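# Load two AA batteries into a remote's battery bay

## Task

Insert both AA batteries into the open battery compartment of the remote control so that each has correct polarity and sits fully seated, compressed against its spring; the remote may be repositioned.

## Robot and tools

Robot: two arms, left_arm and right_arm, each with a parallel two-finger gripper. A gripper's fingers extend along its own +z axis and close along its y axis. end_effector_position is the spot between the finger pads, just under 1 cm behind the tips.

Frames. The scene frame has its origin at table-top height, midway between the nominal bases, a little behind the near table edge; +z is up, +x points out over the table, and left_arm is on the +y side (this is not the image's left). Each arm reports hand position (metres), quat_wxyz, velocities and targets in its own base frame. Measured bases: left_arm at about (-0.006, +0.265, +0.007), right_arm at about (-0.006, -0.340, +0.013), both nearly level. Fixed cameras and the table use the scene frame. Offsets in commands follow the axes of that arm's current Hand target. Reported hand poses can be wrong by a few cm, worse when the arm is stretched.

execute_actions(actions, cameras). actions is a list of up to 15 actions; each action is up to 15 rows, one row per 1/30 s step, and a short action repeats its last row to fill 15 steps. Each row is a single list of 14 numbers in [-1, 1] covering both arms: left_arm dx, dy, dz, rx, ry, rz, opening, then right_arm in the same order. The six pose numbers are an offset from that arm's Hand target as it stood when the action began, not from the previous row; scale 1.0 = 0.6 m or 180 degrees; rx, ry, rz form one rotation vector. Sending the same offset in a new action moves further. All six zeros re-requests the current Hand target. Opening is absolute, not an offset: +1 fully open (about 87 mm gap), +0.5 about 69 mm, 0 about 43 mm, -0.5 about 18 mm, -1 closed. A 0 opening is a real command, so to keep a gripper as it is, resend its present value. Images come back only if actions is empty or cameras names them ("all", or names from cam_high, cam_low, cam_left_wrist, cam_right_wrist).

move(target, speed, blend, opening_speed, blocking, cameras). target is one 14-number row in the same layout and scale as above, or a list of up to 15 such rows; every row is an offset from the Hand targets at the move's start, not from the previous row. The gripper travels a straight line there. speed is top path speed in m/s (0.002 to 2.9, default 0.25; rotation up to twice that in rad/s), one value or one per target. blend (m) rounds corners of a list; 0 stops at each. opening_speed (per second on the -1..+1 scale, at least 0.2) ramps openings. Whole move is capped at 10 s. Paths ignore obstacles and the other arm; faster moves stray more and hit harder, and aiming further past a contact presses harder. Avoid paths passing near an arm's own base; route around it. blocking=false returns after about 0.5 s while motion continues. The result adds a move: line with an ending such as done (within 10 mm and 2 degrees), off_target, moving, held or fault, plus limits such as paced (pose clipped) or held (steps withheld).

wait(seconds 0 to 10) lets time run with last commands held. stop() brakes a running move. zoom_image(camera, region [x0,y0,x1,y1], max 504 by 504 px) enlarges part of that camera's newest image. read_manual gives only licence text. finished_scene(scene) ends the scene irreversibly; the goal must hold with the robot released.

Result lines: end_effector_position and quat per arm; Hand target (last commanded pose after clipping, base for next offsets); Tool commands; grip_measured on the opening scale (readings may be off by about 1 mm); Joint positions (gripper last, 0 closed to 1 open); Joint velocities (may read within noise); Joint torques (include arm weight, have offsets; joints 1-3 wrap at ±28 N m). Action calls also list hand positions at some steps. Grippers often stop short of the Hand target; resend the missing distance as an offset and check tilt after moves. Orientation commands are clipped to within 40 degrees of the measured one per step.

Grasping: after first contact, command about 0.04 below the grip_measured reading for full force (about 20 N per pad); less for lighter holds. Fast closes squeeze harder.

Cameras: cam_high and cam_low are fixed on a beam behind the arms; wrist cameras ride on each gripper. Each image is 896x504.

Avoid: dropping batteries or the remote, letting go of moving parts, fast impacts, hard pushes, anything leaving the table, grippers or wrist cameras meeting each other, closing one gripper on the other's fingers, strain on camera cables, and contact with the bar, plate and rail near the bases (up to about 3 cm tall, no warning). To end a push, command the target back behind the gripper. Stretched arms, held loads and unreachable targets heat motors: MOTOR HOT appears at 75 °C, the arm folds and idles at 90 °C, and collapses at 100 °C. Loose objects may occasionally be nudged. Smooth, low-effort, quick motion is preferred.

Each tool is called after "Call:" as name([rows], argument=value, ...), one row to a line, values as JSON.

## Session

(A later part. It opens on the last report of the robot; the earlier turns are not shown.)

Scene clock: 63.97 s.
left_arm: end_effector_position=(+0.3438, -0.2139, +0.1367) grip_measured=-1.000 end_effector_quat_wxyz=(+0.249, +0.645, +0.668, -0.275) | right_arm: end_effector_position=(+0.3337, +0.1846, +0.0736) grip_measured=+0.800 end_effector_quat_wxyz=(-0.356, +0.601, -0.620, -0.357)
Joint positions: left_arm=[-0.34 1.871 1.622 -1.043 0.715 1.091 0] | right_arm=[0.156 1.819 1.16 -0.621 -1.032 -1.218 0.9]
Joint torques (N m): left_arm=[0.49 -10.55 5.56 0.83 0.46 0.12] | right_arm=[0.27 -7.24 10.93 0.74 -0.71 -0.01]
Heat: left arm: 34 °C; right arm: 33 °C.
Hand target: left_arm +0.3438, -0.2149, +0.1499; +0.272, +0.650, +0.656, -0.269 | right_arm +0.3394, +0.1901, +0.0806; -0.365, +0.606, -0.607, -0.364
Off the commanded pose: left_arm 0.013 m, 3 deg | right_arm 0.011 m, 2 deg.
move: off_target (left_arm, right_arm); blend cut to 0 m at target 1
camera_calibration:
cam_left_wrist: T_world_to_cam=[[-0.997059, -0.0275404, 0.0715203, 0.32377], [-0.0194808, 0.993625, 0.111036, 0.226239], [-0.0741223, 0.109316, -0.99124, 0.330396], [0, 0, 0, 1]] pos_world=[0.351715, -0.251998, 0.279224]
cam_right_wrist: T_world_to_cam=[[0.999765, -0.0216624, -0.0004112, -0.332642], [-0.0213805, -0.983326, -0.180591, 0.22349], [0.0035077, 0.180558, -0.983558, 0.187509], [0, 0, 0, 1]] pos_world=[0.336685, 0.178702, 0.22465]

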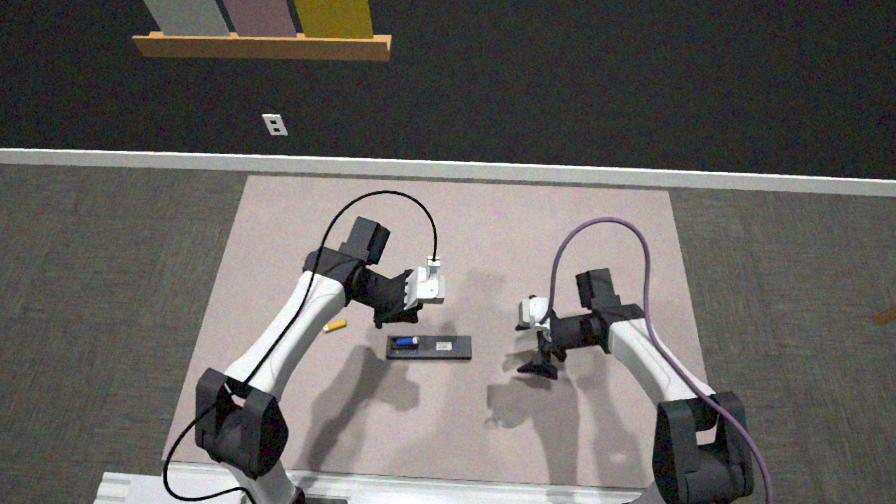

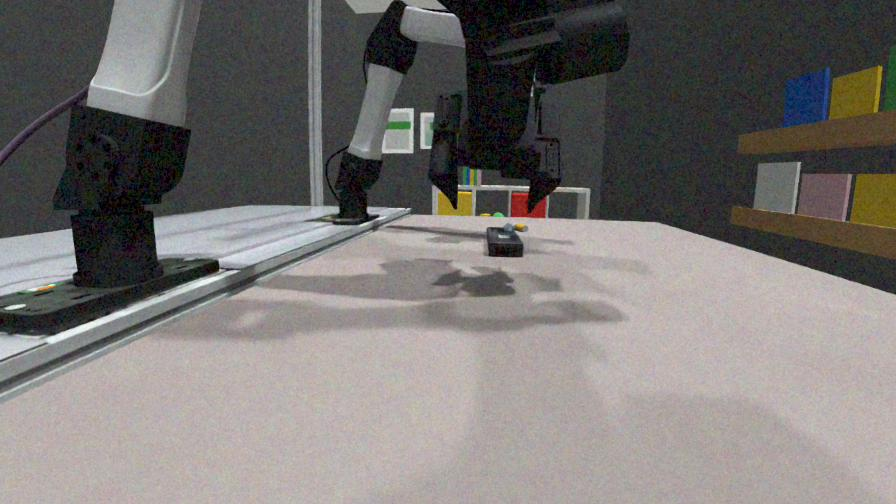

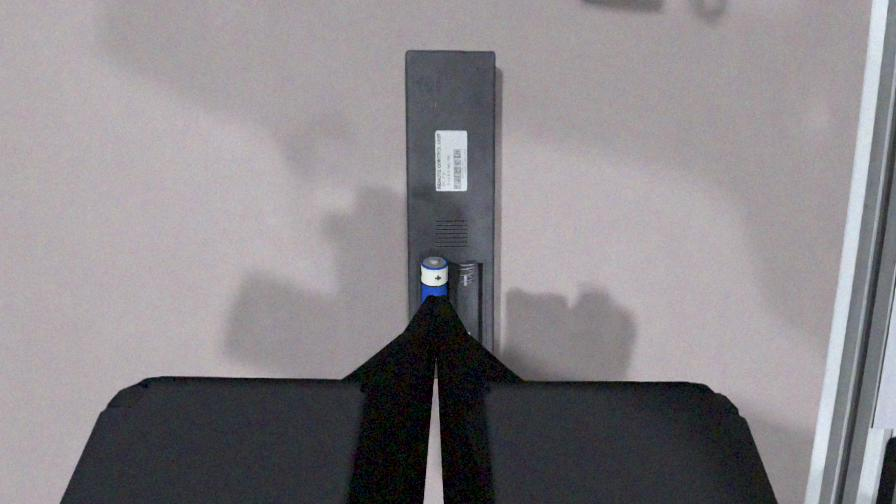

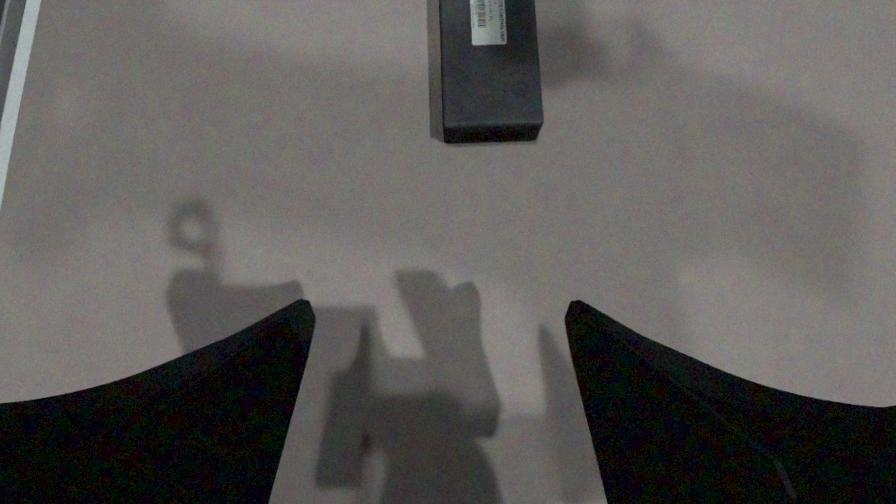

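Call:
move([
  [0,0,0,0,0,0,-1,0.097,-0.043,0.052,0,0,0,0.8],
  [0,0,0,0,0,0,-1,0.055,-0.043,0.1313,0,0,0,0.8],
], speed=0.15, cameras=["all"])

Scene clock: 66.57 s.
left_arm: end_effector_position=(+0.3438, -0.2139, +0.1367) grip_measured=-1.000 end_effector_quat_wxyz=(+0.249, +0.645, +0.668, -0.275) | right_arm: end_effector_position=(+0.3583, +0.2440, +0.0186) grip_measured=+0.800 end_effector_quat_wxyz=(-0.361, +0.607, -0.604, -0.369)
Joint positions: left_arm=[-0.34 1.871 1.622 -1.043 0.715 1.091 0] | right_arm=[0.292 2.032 1.171 -0.232 -1.017 -1.015 0.9]
Joint torques (N m): left_arm=[0.47 -10.55 5.59 0.82 0.45 0.12] | right_arm=[-0.39 -8.54 7.97 1.49 -0.38 0.26]
Heat: left arm: 35 °C; right arm: 33 °C.
Hand target: left_arm +0.3438, -0.2149, +0.1499; +0.272, +0.650, +0.656, -0.269 | right_arm +0.3653, +0.2441, +0.0143; -0.365, +0.606, -0.607, -0.364
Off the commanded pose: left_arm 0.013 m, 3 deg | right_arm 0.008 m, 1 deg.
move: off_target (left_arm)
camera_calibration:
cam_left_wrist: T_world_to_cam=[[-0.997059, -0.0275404, 0.0715203, 0.32377], [-0.0194808, 0.993625, 0.111036, 0.226239], [-0.0741223, 0.109316, -0.99124, 0.330396], [0, 0, 0, 1]] pos_world=[0.351715, -0.251998, 0.279224]
cam_right_wrist: T_world_to_cam=[[0.99992, 0.0112488, 0.00584457, -0.364172], [0.0122193, -0.978004, -0.208227, 0.259662], [0.00337372, 0.208282, -0.978063, 0.115765], [0, 0, 0, 1]] pos_world=[0.360579, 0.233935, 0.169422]

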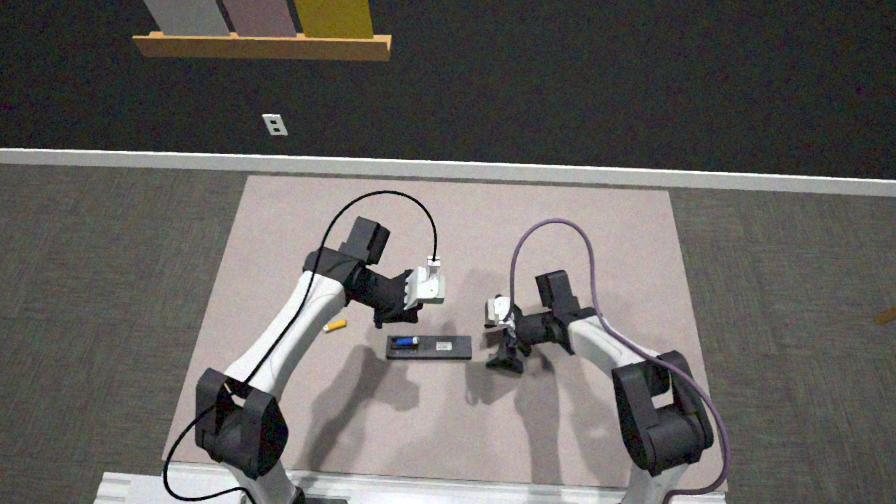

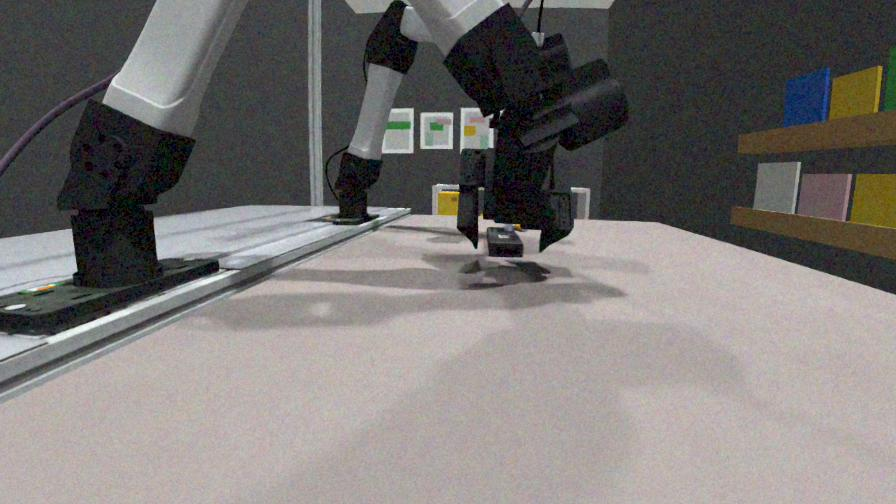

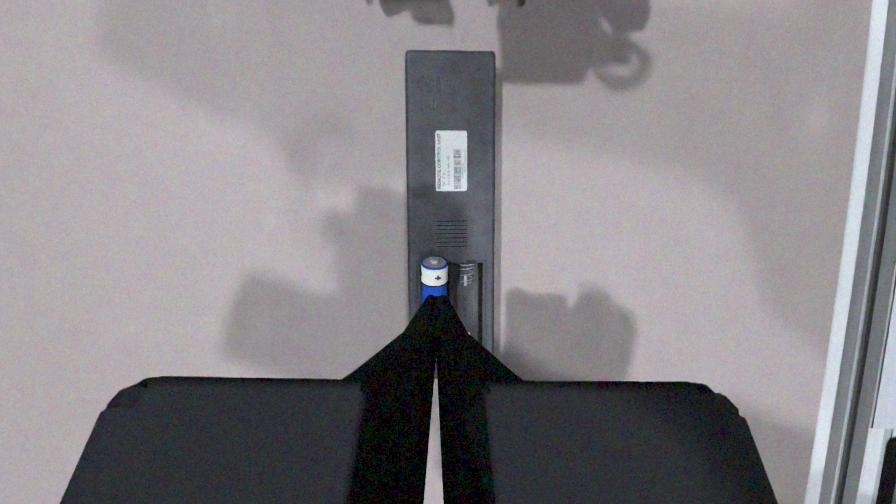

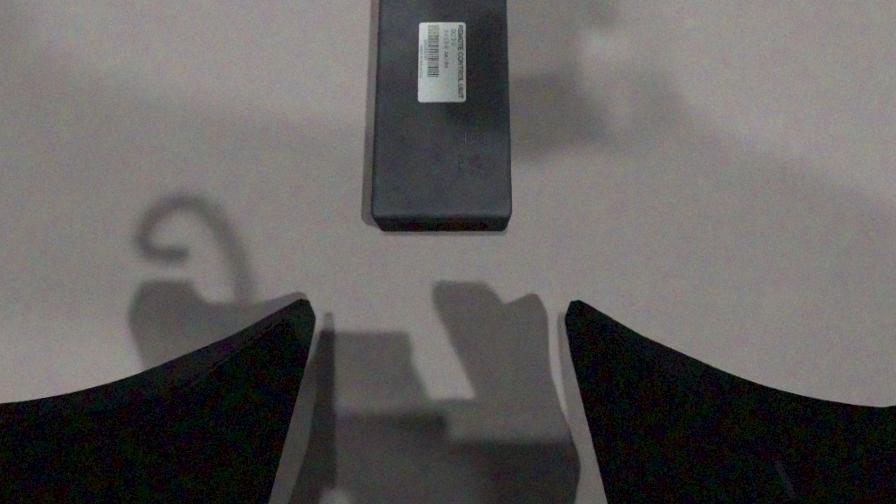

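Call:
move(target=[0,0,0,0,0,0,-1,-0.0245,0,0.0888,0,0,0,0.8], speed=0.1, cameras=["cam_right_wrist","cam_low"])

Scene clock: 67.97 s.
left_arm: end_effector_position=(+0.3438, -0.2139, +0.1367) grip_measured=-1.000 end_effector_quat_wxyz=(+0.249, +0.645, +0.668, -0.275) | right_arm: end_effector_position=(+0.3556, +0.2952, +0.0056) grip_measured=+0.800 end_effector_quat_wxyz=(-0.360, +0.607, -0.602, -0.374)
Joint positions: left_arm=[-0.34 1.871 1.622 -1.043 0.715 1.091 0] | right_arm=[0.416 2.098 1.178 -0.016 -0.961 -0.824 0.9]
Joint torques (N m): left_arm=[0.47 -10.54 5.6 0.82 0.46 0.12] | right_arm=[0.14 -8.79 9.48 1.65 -0.16 0.29]
Heat: left arm: 35 °C; right arm: 33 °C.
Hand target: left_arm +0.3438, -0.2149, +0.1499; +0.272, +0.650, +0.656, -0.269 | right_arm +0.3654, +0.2981, +0.0023; -0.365, +0.606, -0.607, -0.364
Off the commanded pose: left_arm 0.013 m, 3 deg | right_arm 0.011 m, 1 deg.
move: off_target (left_arm, right_arm)
camera_calibration:
cam_right_wrist: T_world_to_cam=[[0.999863, 0.0165352, 0.000841733, -0.363394], [0.0163319, -0.976668, -0.214134, 0.305186], [-0.00271866, 0.214118, -0.976804, 0.0928147], [0, 0, 0, 1]] pos_world=[0.358612, 0.284201, 0.156318]
Images, in order (width x height): cam_low 896x504, cam_right_wrist 896x504.

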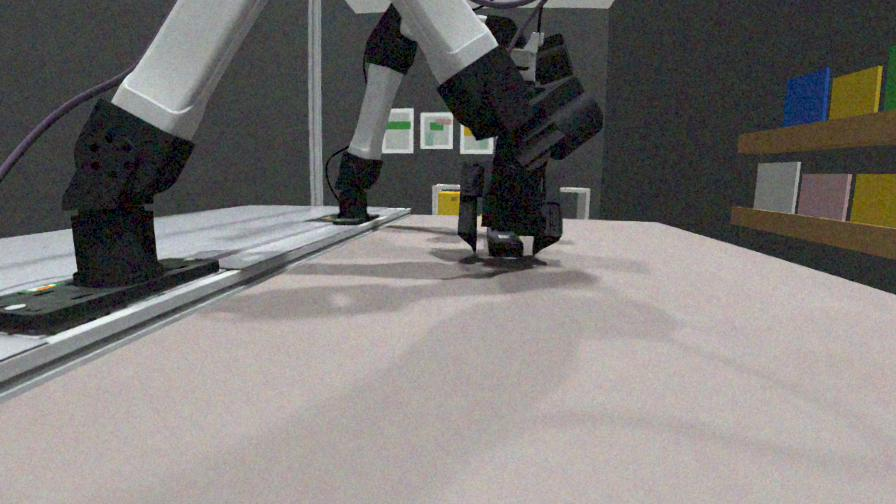

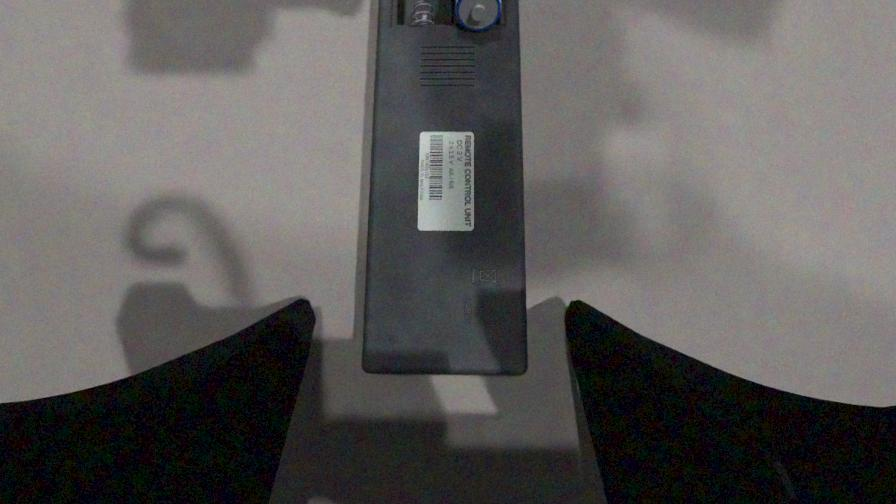

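Good. Close on the remote.

Call:
move(target=[0,0,0,0,0,0,-1,0,0,0,0,0,0,0.02], opening_speed=0.6, cameras=["cam_right_wrist","cam_left_wrist"])

Call:
zoom_image(camera="cam_left_wrist", region=[360, 200, 520, 360])

Scene clock: 69.57 s.
left_arm: end_effector_position=(+0.3438, -0.2139, +0.1367) grip_measured=-1.000 end_effector_quat_wxyz=(+0.249, +0.645, +0.668, -0.275) | right_arm: end_effector_position=(+0.3575, +0.2949, +0.0050) grip_measured=+0.060 end_effector_quat_wxyz=(-0.362, +0.607, -0.603, -0.370)
Joint positions: left_arm=[-0.34 1.871 1.622 -1.043 0.715 1.091 0] | right_arm=[0.416 2.099 1.178 -0.009 -0.953 -0.824 0.53]
Joint torques (N m): left_arm=[0.46 -10.55 5.57 0.82 0.45 0.12] | right_arm=[0.17 -8.84 9.5 1.62 -0.26 0.28]
Heat: left arm: 35 °C; right arm: 33 °C.
Hand target: left_arm +0.3438, -0.2149, +0.1499; +0.272, +0.650, +0.656, -0.269 | right_arm +0.3653, +0.2981, +0.0023; -0.365, +0.606, -0.607, -0.364
Off the commanded pose: left_arm 0.013 m, 3 deg | right_arm 0.009 m, 1 deg.
move: off_target (left_arm)
camera_calibration:
cam_left_wrist: T_world_to_cam=[[-0.997059, -0.0275404, 0.0715203, 0.32377], [-0.0194808, 0.993625, 0.111036, 0.226239], [-0.0741223, 0.109316, -0.99124, 0.330396], [0, 0, 0, 1]] pos_world=[0.351715, -0.251998, 0.279224]
cam_right_wrist: T_world_to_cam=[[0.999896, 0.0118616, 0.0081603, -0.363977], [0.0133156, -0.977437, -0.210809, 0.306163], [0.00547564, 0.210896, -0.977493, 0.0903396], [0, 0, 0, 1]] pos_world=[0.359367, 0.28452, 0.155819]
Images, in order (width x height): cam_left_wrist 896x504, cam_right_wrist 896x504.

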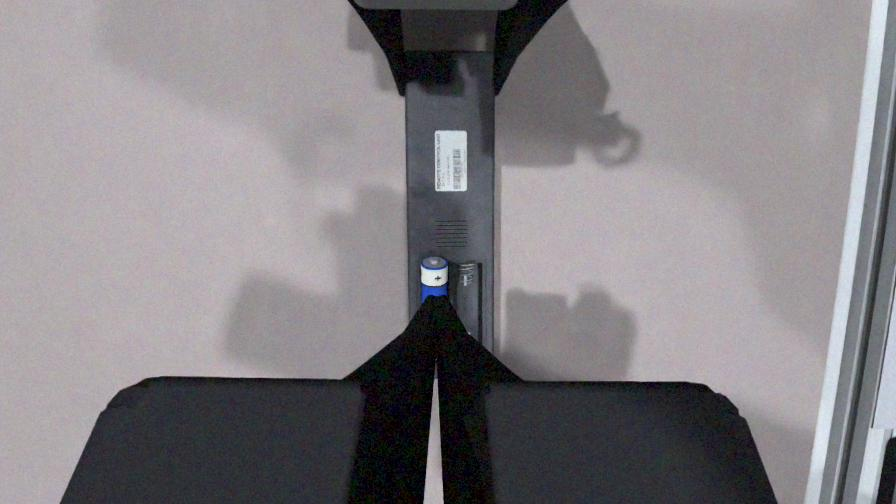

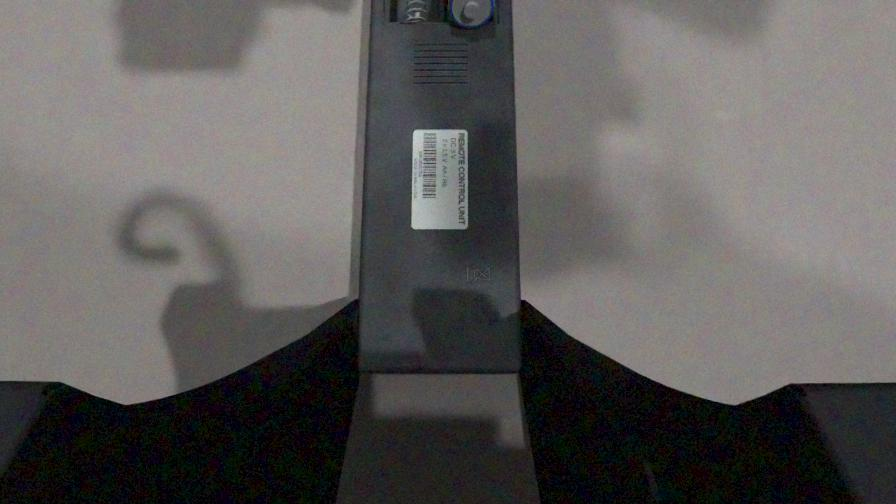

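Scaled by 3.150 from the camera's 896x504 image, which has a finer 1280x720 frame.

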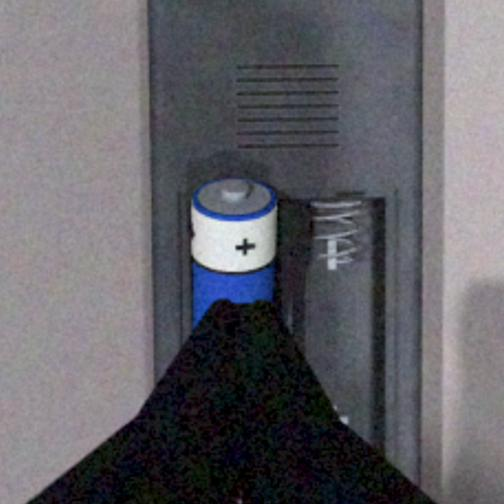

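Call:
move([
  [0.067,-0.003,0.11,0,0,0,-1,0,0,0,0,0,0,0.02],
  [0.107,-0.003,0.15,0,0,0,-1,0,0,0,0,0,0,0.02],
], speed=[0.15,0.06], blend=[0.01,0], cameras=["cam_right_wrist","cam_left_wrist"])

Call:
zoom_image(camera="cam_right_wrist", region=[360, 0, 560, 120])

Scene clock: 72.43 s.
left_arm: end_effector_position=(+0.3434, -0.2311, +0.0475) grip_measured=-1.000 end_effector_quat_wxyz=(+0.275, +0.650, +0.655, -0.269) | right_arm: end_effector_position=(+0.3575, +0.2949, +0.0050) grip_measured=+0.060 end_effector_quat_wxyz=(-0.362, +0.607, -0.603, -0.370)
Joint positions: left_arm=[-0.378 1.906 1.287 -0.584 0.716 1.046 0] | right_arm=[0.416 2.099 1.178 -0.009 -0.953 -0.824 0.53]
Joint torques (N m): left_arm=[-0.28 -6.58 5.5 0.97 0.3 -0.07] | right_arm=[0.18 -8.85 9.5 1.62 -0.26 0.28]
Heat: left arm: 36 °C; right arm: 33 °C.
Hand target: left_arm +0.3420, -0.2332, +0.0409; +0.272, +0.650, +0.656, -0.269 | right_arm +0.3653, +0.2981, +0.0023; -0.365, +0.606, -0.607, -0.364
Off the commanded pose: left_arm 0.007 m, 0 deg | right_arm 0.009 m, 1 deg.
move: done
camera_calibration:
cam_left_wrist: T_world_to_cam=[[-0.999576, -0.0195052, 0.0216023, 0.334319], [-0.0177449, 0.996726, 0.0788763, 0.254812], [-0.0230701, 0.0784596, -0.99665, 0.219464], [0, 0, 0, 1]] pos_world=[0.343762, -0.264676, 0.191409]
cam_right_wrist: T_world_to_cam=[[0.999896, 0.0118616, 0.0081603, -0.363977], [0.0133156, -0.977437, -0.210809, 0.306163], [0.00547564, 0.210896, -0.977493, 0.0903396], [0, 0, 0, 1]] pos_world=[0.359367, 0.28452, 0.155819]
Images, in order (width x height): cam_left_wrist 896x504, cam_right_wrist 896x504.

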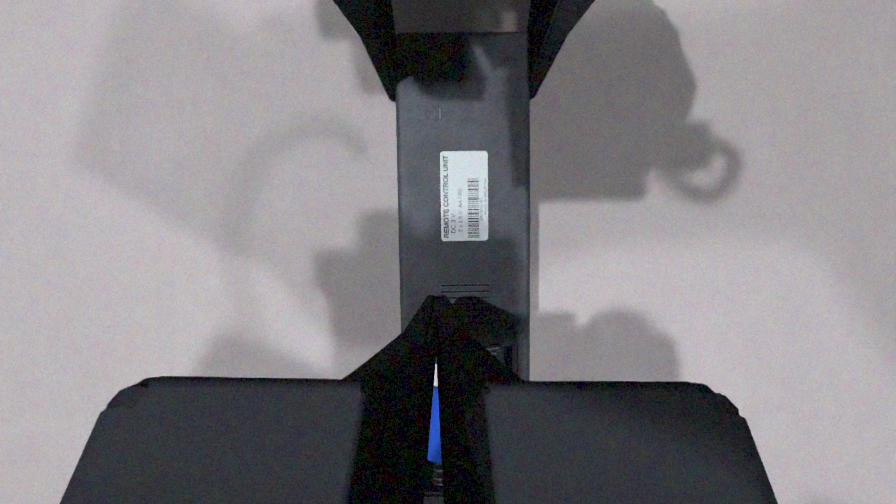

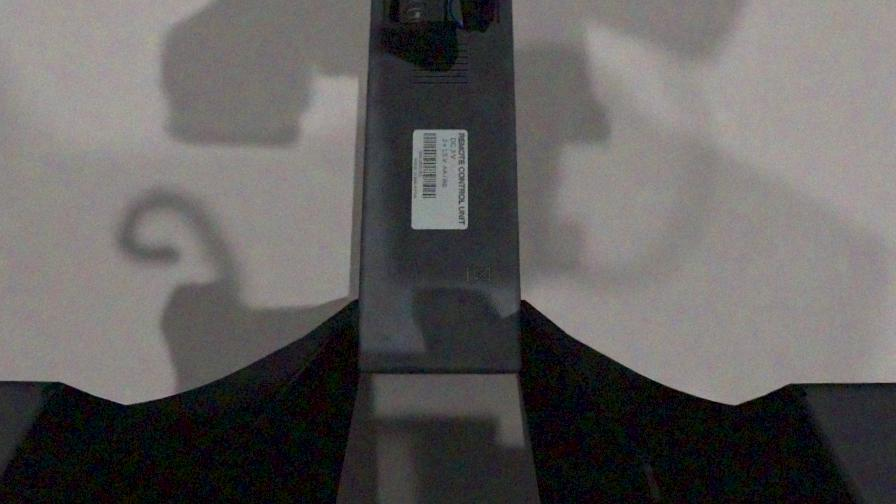

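Scaled by 2.520 from the camera's 896x504 image, which has a finer 1280x720 frame.

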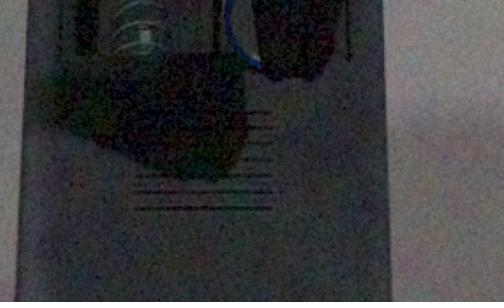

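Call:
move([
  [0.02,-0.003,0.006,0,0,0,-1,0,0,0,0,0,0,0.02],
  [0.032,-0.003,-0.006,0,0,0,-1,0,0,0,0,0,0,0.02],
], speed=0.05, cameras=["cam_right_wrist","cam_left_wrist"])

Call:
zoom_image(camera="cam_right_wrist", region=[360, 0, 560, 120])

Call:
zoom_image(camera="cam_left_wrist", region=[360, 260, 540, 500])

Scene clock: 74.00 s.
left_arm: end_effector_position=(+0.3427, -0.2196, +0.0360) grip_measured=-1.000 end_effector_quat_wxyz=(+0.277, +0.650, +0.655, -0.267) | right_arm: end_effector_position=(+0.3575, +0.2950, +0.0050) grip_measured=+0.060 end_effector_quat_wxyz=(-0.362, +0.608, -0.603, -0.370)
Joint positions: left_arm=[-0.351 1.906 1.24 -0.553 0.721 1.078 0] | right_arm=[0.416 2.099 1.178 -0.009 -0.953 -0.824 0.53]
Joint torques (N m): left_arm=[0.66 -6.69 5.3 0.75 0.37 0.13] | right_arm=[0.17 -8.84 9.48 1.62 -0.26 0.28]
Heat: left arm: 35 °C; right arm: 33 °C.
Hand target: left_arm +0.3401, -0.2170, +0.0299; +0.272, +0.650, +0.656, -0.269 | right_arm +0.3654, +0.2981, +0.0024; -0.365, +0.606, -0.607, -0.364
Off the commanded pose: left_arm 0.007 m, 1 deg | right_arm 0.009 m, 1 deg.
move: done
camera_calibration:
cam_left_wrist: T_world_to_cam=[[-0.999634, -0.0221621, 0.0154955, 0.33383], [-0.0208511, 0.996562, 0.0801837, 0.245122], [-0.0172193, 0.0798313, -0.99666, 0.205333], [0, 0, 0, 1]] pos_world=[0.342355, -0.253273, 0.17982]
cam_right_wrist: T_world_to_cam=[[0.999893, 0.0118944, 0.00847579, -0.364032], [0.0134147, -0.977416, -0.2109, 0.306135], [0.00577584, 0.210992, -0.977471, 0.0902009], [0, 0, 0, 1]] pos_world=[0.359366, 0.28452, 0.155818]
Images, in order (width x height): cam_left_wrist 896x504, cam_right_wrist 896x504.

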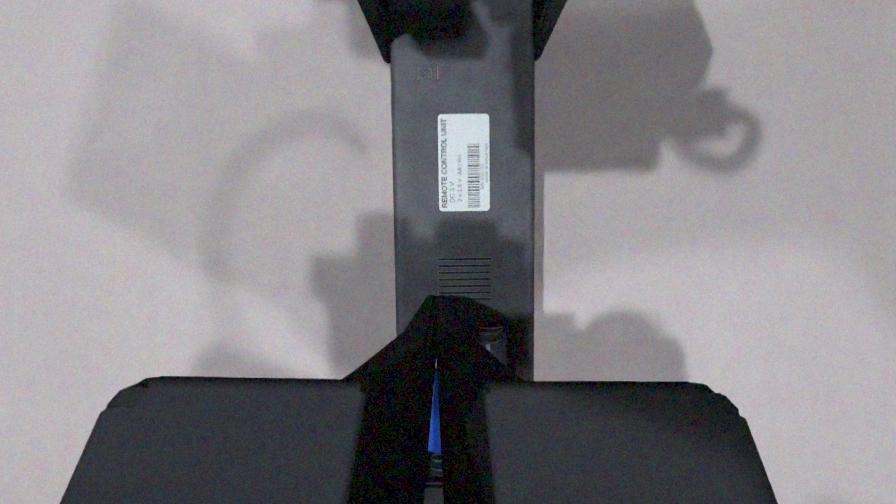

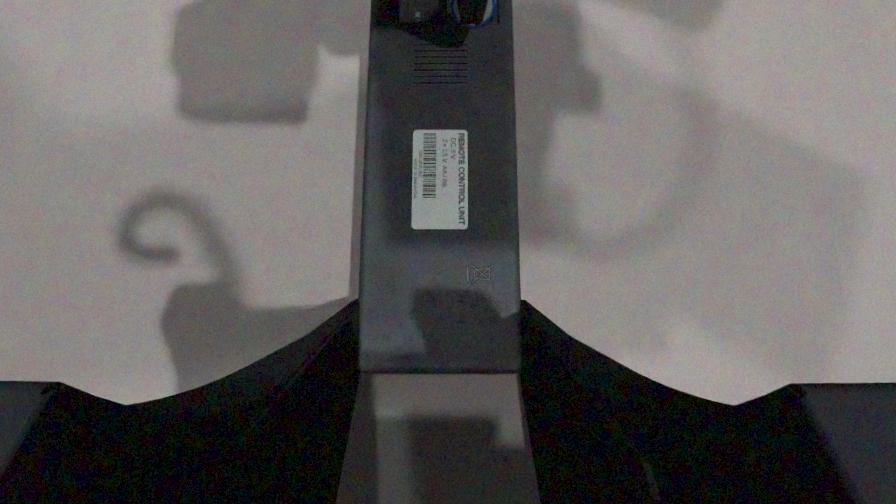

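Scaled by 2.520 from the camera's 896x504 image, which has a finer 1280x720 frame.

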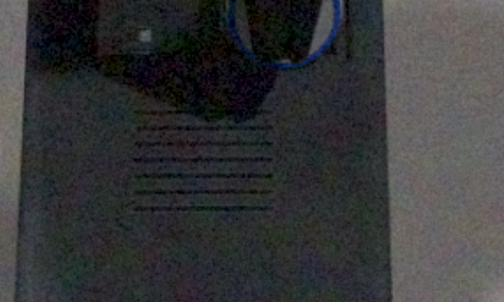

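Scaled by 2.100 from the camera's 896x504 image, which has a finer 1280x720 frame.

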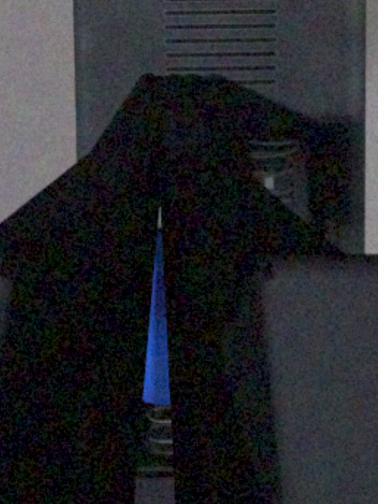

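Call:
move(target=[0.0165,0,-0.007,0,0,0,-1,0,0,0,0,0,0,0.02], speed=0.03, cameras=["cam_right_wrist","cam_left_wrist"])

Call:
zoom_image(camera="cam_right_wrist", region=[360, 0, 560, 120])

Call:
zoom_image(camera="cam_left_wrist", region=[360, 260, 540, 500])

Scene clock: 75.07 s.
left_arm: end_effector_position=(+0.3425, -0.2162, +0.0355) grip_measured=-1.000 end_effector_quat_wxyz=(+0.283, +0.653, +0.647, -0.274) | right_arm: end_effector_position=(+0.3576, +0.2950, +0.0050) grip_measured=+0.060 end_effector_quat_wxyz=(-0.362, +0.608, -0.602, -0.370)
Joint positions: left_arm=[-0.333 1.906 1.229 -0.553 0.75 1.112 0] | right_arm=[0.416 2.099 1.178 -0.008 -0.953 -0.824 0.53]
Joint torques (N m): left_arm=[1.28 -6.69 4.71 0.65 0.19 0.11] | right_arm=[0.17 -8.84 9.5 1.61 -0.26 0.27]
Heat: left arm: 35 °C; right arm: 33 °C.
Hand target: left_arm +0.3400, -0.2069, +0.0257; +0.271, +0.650, +0.656, -0.269 | right_arm +0.3654, +0.2981, +0.0023; -0.365, +0.606, -0.607, -0.364
Off the commanded pose: left_arm 0.014 m, 2 deg | right_arm 0.009 m, 1 deg.
move: off_target (left_arm)
camera_calibration:
cam_left_wrist: T_world_to_cam=[[-0.999927, -0.00635341, 0.0103126, 0.337402], [-0.00574112, 0.998279, 0.0583532, 0.237803], [-0.0106656, 0.0582897, -0.998243, 0.197728], [0, 0, 0, 1]] pos_world=[0.340852, -0.246776, 0.180024]
cam_right_wrist: T_world_to_cam=[[0.999891, 0.011807, 0.00886878, -0.364067], [0.0134134, -0.977375, -0.211086, 0.306173], [0.00617584, 0.211182, -0.977427, 0.0900938], [0, 0, 0, 1]] pos_world=[0.359364, 0.284519, 0.155918]
Images, in order (width x height): cam_left_wrist 896x504, cam_right_wrist 896x504.

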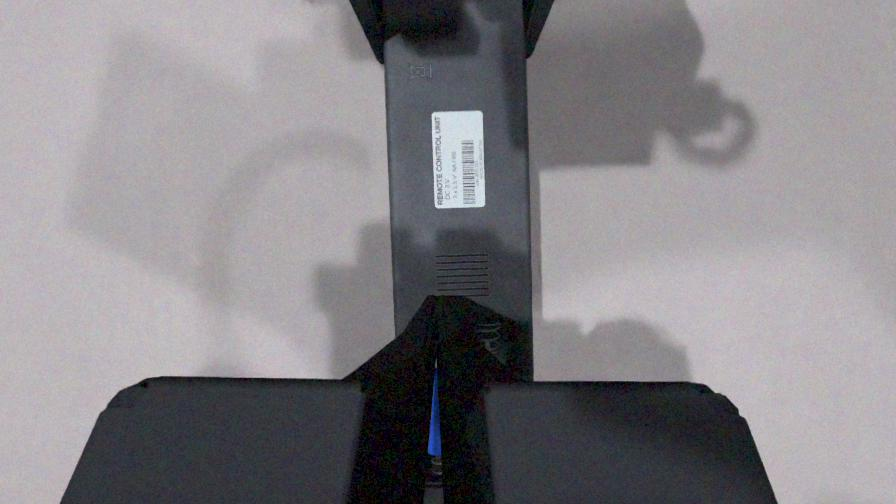

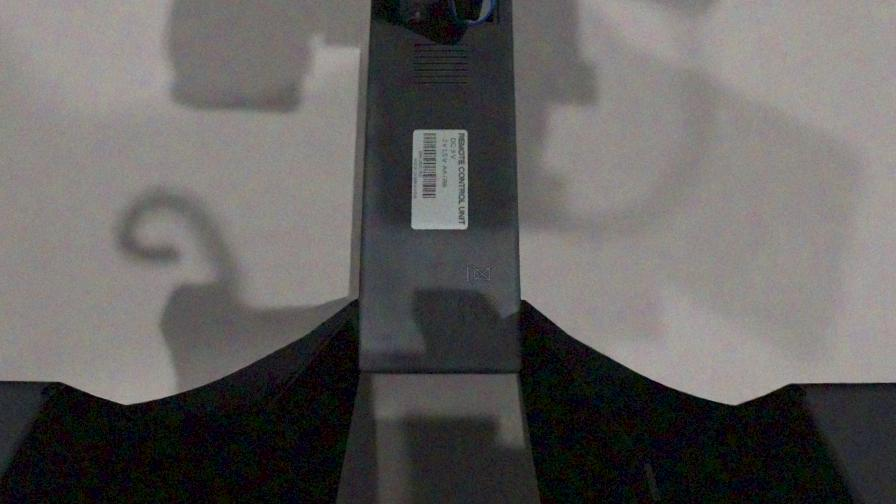

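Scaled by 2.520 from the camera's 896x504 image, which has a finer 1280x720 frame.

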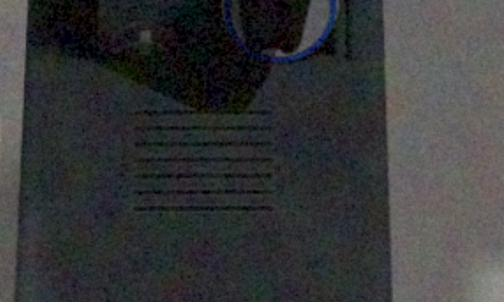

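Scaled by 2.100 from the camera's 896x504 image, which has a finer 1280x720 frame.

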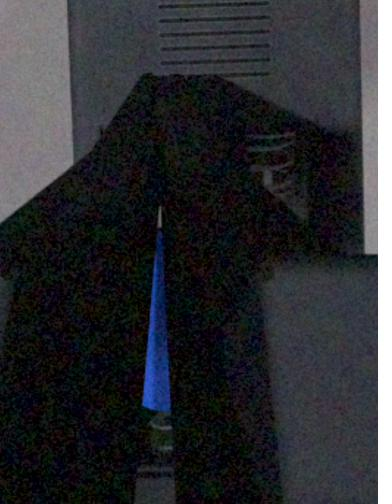

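Call:
move(target=[0.0094,0,-0.0094,0,0,0,-1,0,0,0,0,0,0,0.02], speed=0.03, cameras=["cam_right_wrist","cam_left_wrist"])

Call:
zoom_image(camera="cam_right_wrist", region=[360, 0, 560, 120])

Call:
zoom_image(camera="cam_left_wrist", region=[360, 260, 540, 500])

Scene clock: 76.10 s.
left_arm: end_effector_position=(+0.3436, -0.2132, +0.0363) grip_measured=-1.000 end_effector_quat_wxyz=(+0.290, +0.654, +0.640, -0.280) | right_arm: end_effector_position=(+0.3572, +0.2960, +0.0051) grip_measured=+0.060 end_effector_quat_wxyz=(-0.362, +0.608, -0.602, -0.369)
Joint positions: left_arm=[-0.316 1.906 1.225 -0.555 0.774 1.137 0] | right_arm=[0.419 2.099 1.178 -0.006 -0.952 -0.823 0.53]
Joint torques (N m): left_arm=[1.59 -7.06 4.62 0.46 0.04 0.14] | right_arm=[-0.1 -8.84 9.51 1.6 -0.27 0.26]
Heat: left arm: 35 °C; right arm: 34 °C.
Hand target: left_arm +0.3399, -0.1991, +0.0258; +0.271, +0.650, +0.656, -0.269 | right_arm +0.3654, +0.2981, +0.0023; -0.365, +0.606, -0.607, -0.364
Off the commanded pose: left_arm 0.018 m, 3 deg | right_arm 0.009 m, 1 deg.
move: off_target (left_arm)
camera_calibration:
cam_left_wrist: T_world_to_cam=[[-0.999986, 0.00196678, 0.00487328, 0.340533], [0.00215469, 0.999242, 0.0388584, 0.233001], [-0.00479316, 0.0388684, -0.999233, 0.19229], [0, 0, 0, 1]] pos_world=[0.340948, -0.240968, 0.181429]
cam_right_wrist: T_world_to_cam=[[0.999861, 0.0132984, 0.010011, -0.364167], [0.0151117, -0.977375, -0.210974, 0.30653], [0.00697892, 0.211096, -0.97744, 0.0896237], [0, 0, 0, 1]] pos_world=[0.358859, 0.285519, 0.155918]
Images, in order (width x height): cam_left_wrist 896x504, cam_right_wrist 896x504.

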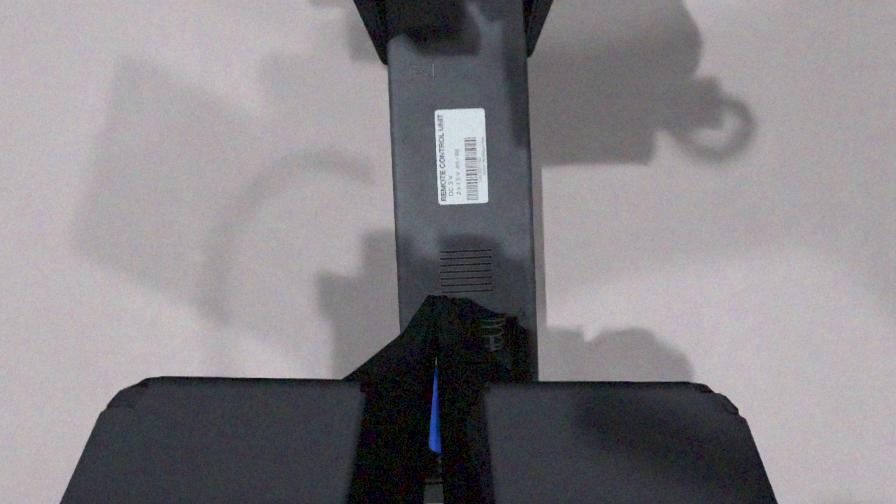

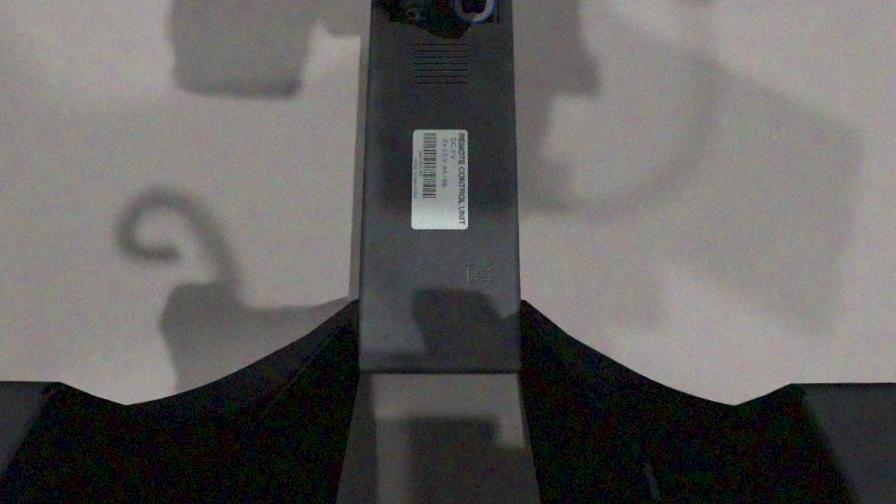

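Scaled by 2.520 from the camera's 896x504 image, which has a finer 1280x720 frame.

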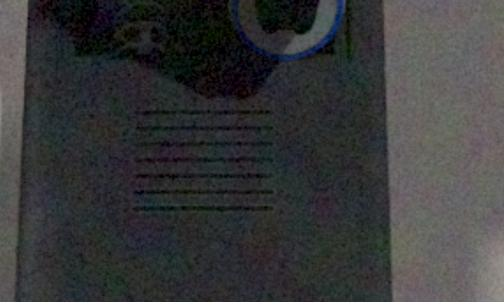

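Scaled by 2.100 from the camera's 896x504 image, which has a finer 1280x720 frame.

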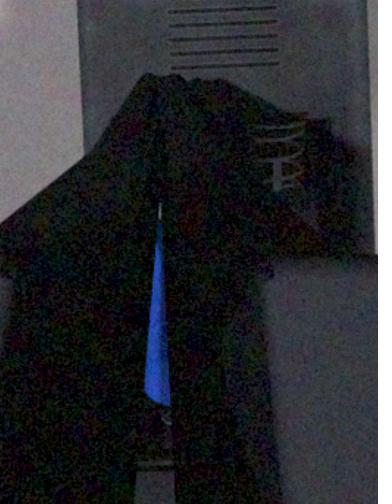

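Call:
move(target=[0.0141,-0.004,-0.0047,0,0,0,-1,0,0,0,0,0,0,0.02], speed=0.03, cameras=["cam_right_wrist","cam_left_wrist"])

Call:
zoom_image(camera="cam_right_wrist", region=[360, 0, 560, 120])

Call:
zoom_image(camera="cam_left_wrist", region=[360, 260, 540, 500])

Scene clock: 77.10 s.
left_arm: end_effector_position=(+0.3411, -0.2105, +0.0354) grip_measured=-1.000 end_effector_quat_wxyz=(+0.296, +0.654, +0.633, -0.291) | right_arm: end_effector_position=(+0.3569, +0.2970, +0.0049) grip_measured=+0.060 end_effector_quat_wxyz=(-0.363, +0.609, -0.601, -0.370)
Joint positions: left_arm=[-0.299 1.906 1.211 -0.555 0.809 1.166 0] | right_arm=[0.421 2.1 1.178 -0.003 -0.952 -0.822 0.53]
Joint torques (N m): left_arm=[1.74 -7.45 3.79 0.41 -0.21 0.1] | right_arm=[-0.35 -8.95 9.48 1.57 -0.26 0.26]
Heat: left arm: 35 °C; right arm: 34 °C.
Hand target: left_arm +0.3374, -0.1912, +0.0219; +0.272, +0.650, +0.656, -0.270 | right_arm +0.3654, +0.2981, +0.0023; -0.364, +0.606, -0.607, -0.364
Off the commanded pose: left_arm 0.024 m, 5 deg | right_arm 0.009 m, 1 deg.
move: off_target (left_arm)
camera_calibration:
cam_left_wrist: T_world_to_cam=[[-0.999853, 0.0154236, 0.0074976, 0.340759], [0.0155144, 0.999805, 0.0122061, 0.226751], [-0.00730788, 0.0123206, -0.999897, 0.18656], [0, 0, 0, 1]] pos_world=[0.338554, -0.234262, 0.181218]
cam_right_wrist: T_world_to_cam=[[0.999823, 0.0152145, 0.0110553, -0.364371], [0.0172106, -0.97719, -0.211666, 0.306673], [0.00758278, 0.211819, -0.977279, 0.0887931], [0, 0, 0, 1]] pos_world=[0.358355, 0.286414, 0.155716]
Images, in order (width x height): cam_left_wrist 896x504, cam_right_wrist 896x504.

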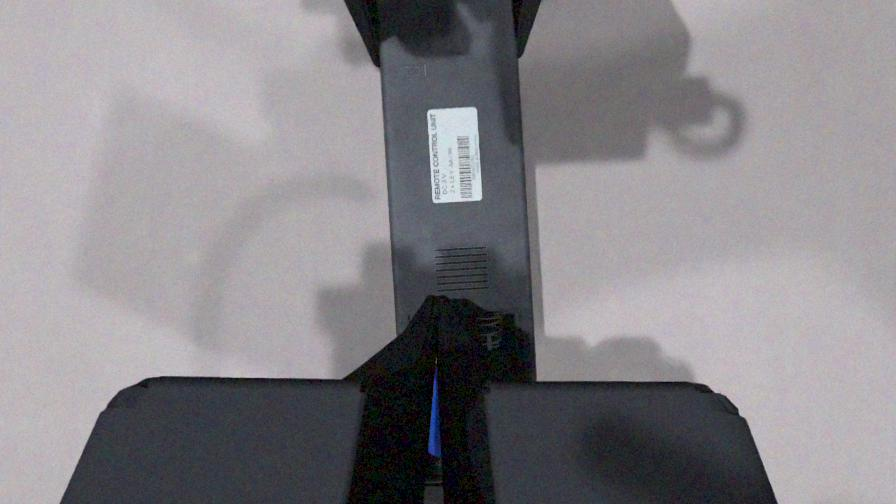

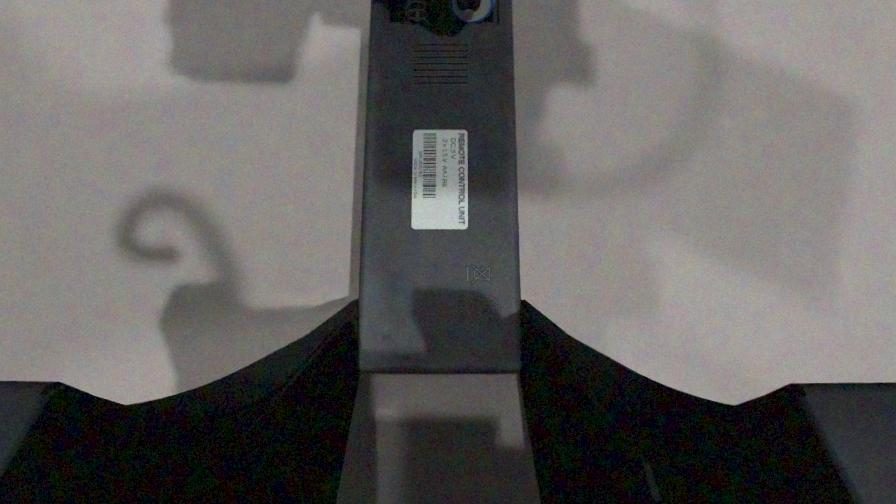

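Scaled by 2.520 from the camera's 896x504 image, which has a finer 1280x720 frame.

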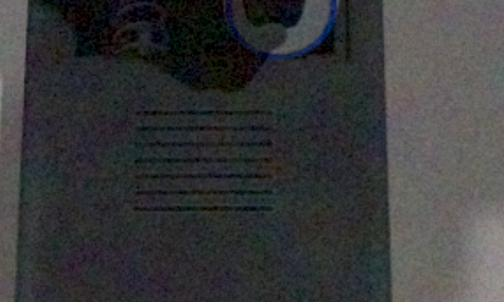

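Scaled by 2.100 from the camera's 896x504 image, which has a finer 1280x720 frame.

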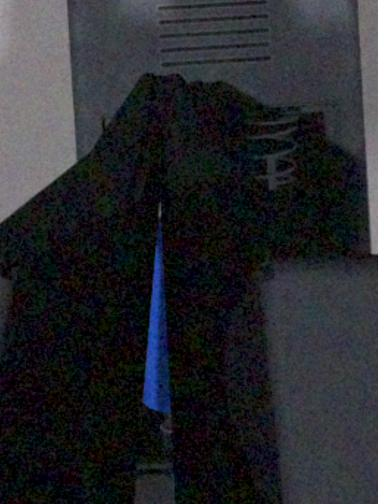

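Call:
move(target=[0.016,0,0.008,0,0,0,-1,0,0,0,0,0,0,0.02], speed=0.03, cameras=["cam_right_wrist","cam_left_wrist"])

Call:
zoom_image(camera="cam_right_wrist", region=[360, 0, 560, 120])

Call:
zoom_image(camera="cam_left_wrist", region=[360, 260, 540, 500])

Scene clock: 78.03 s.
left_arm: end_effector_position=(+0.3410, -0.2104, +0.0347) grip_measured=-1.000 end_effector_quat_wxyz=(+0.306, +0.653, +0.626, -0.298) | right_arm: end_effector_position=(+0.3569, +0.2970, +0.0049) grip_measured=+0.060 end_effector_quat_wxyz=(-0.363, +0.609, -0.601, -0.370)
Joint positions: left_arm=[-0.289 1.906 1.194 -0.534 0.837 1.179 0] | right_arm=[0.421 2.1 1.178 -0.003 -0.952 -0.822 0.53]
Joint torques (N m): left_arm=[1.69 -6.28 3.28 0.47 -0.42 0.13] | right_arm=[-0.35 -8.94 9.47 1.57 -0.26 0.26]
Heat: left arm: 35 °C; right arm: 34 °C.
Hand target: left_arm +0.3374, -0.1877, +0.0117; +0.272, +0.650, +0.656, -0.269 | right_arm +0.3654, +0.2981, +0.0023; -0.364, +0.606, -0.607, -0.364
Off the commanded pose: left_arm 0.032 m, 6 deg | right_arm 0.009 m, 1 deg.
move: off_target (left_arm)
camera_calibration:
cam_left_wrist: T_world_to_cam=[[-0.999755, 0.0221294, 0.0002908, 0.34221], [0.0221228, 0.99965, -0.0145097, 0.22543], [-0.00061179, -0.0144997, -0.999895, 0.177971], [0, 0, 0, 1]] pos_world=[0.337248, -0.230343, 0.181123]
cam_right_wrist: T_world_to_cam=[[0.999823, 0.0152145, 0.0110553, -0.364371], [0.0172106, -0.97719, -0.211666, 0.306673], [0.00758278, 0.211819, -0.977279, 0.0887931], [0, 0, 0, 1]] pos_world=[0.358355, 0.286414, 0.155716]
Images, in order (width x height): cam_left_wrist 896x504, cam_right_wrist 896x504.

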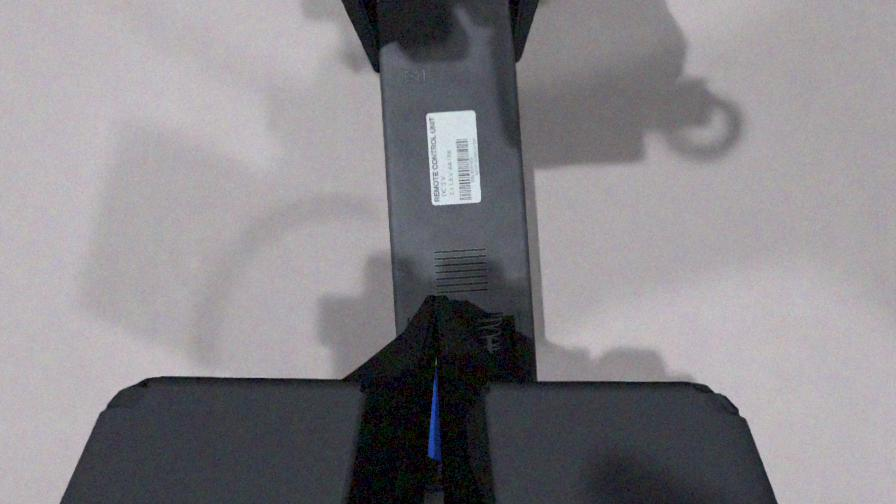

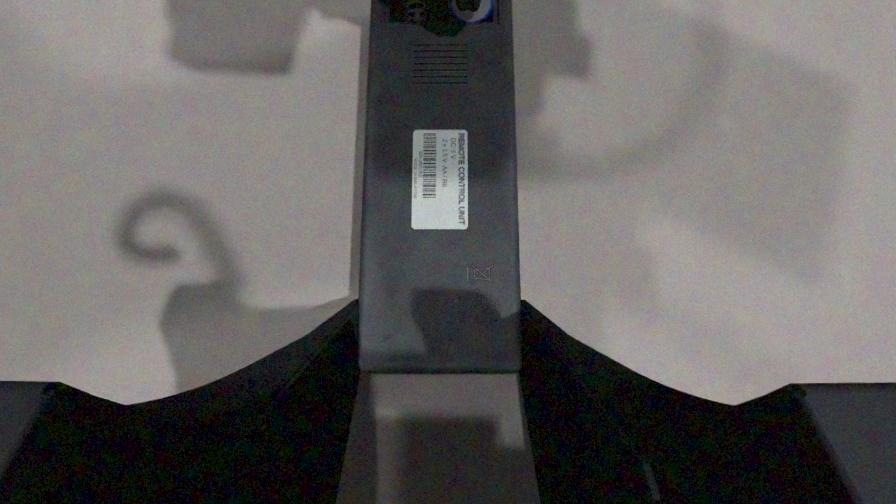

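Scaled by 2.520 from the camera's 896x504 image, which has a finer 1280x720 frame.

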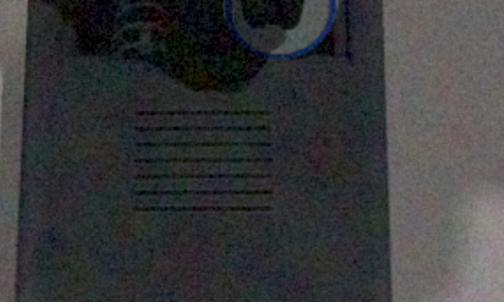

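Scaled by 2.100 from the camera's 896x504 image, which has a finer 1280x720 frame.

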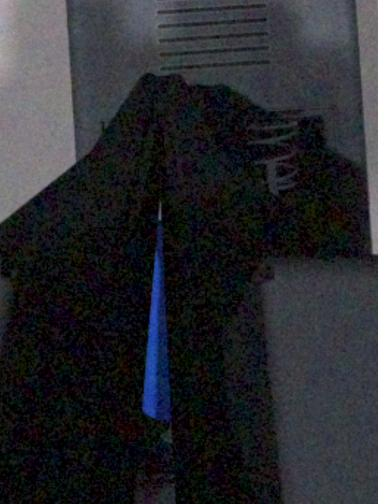

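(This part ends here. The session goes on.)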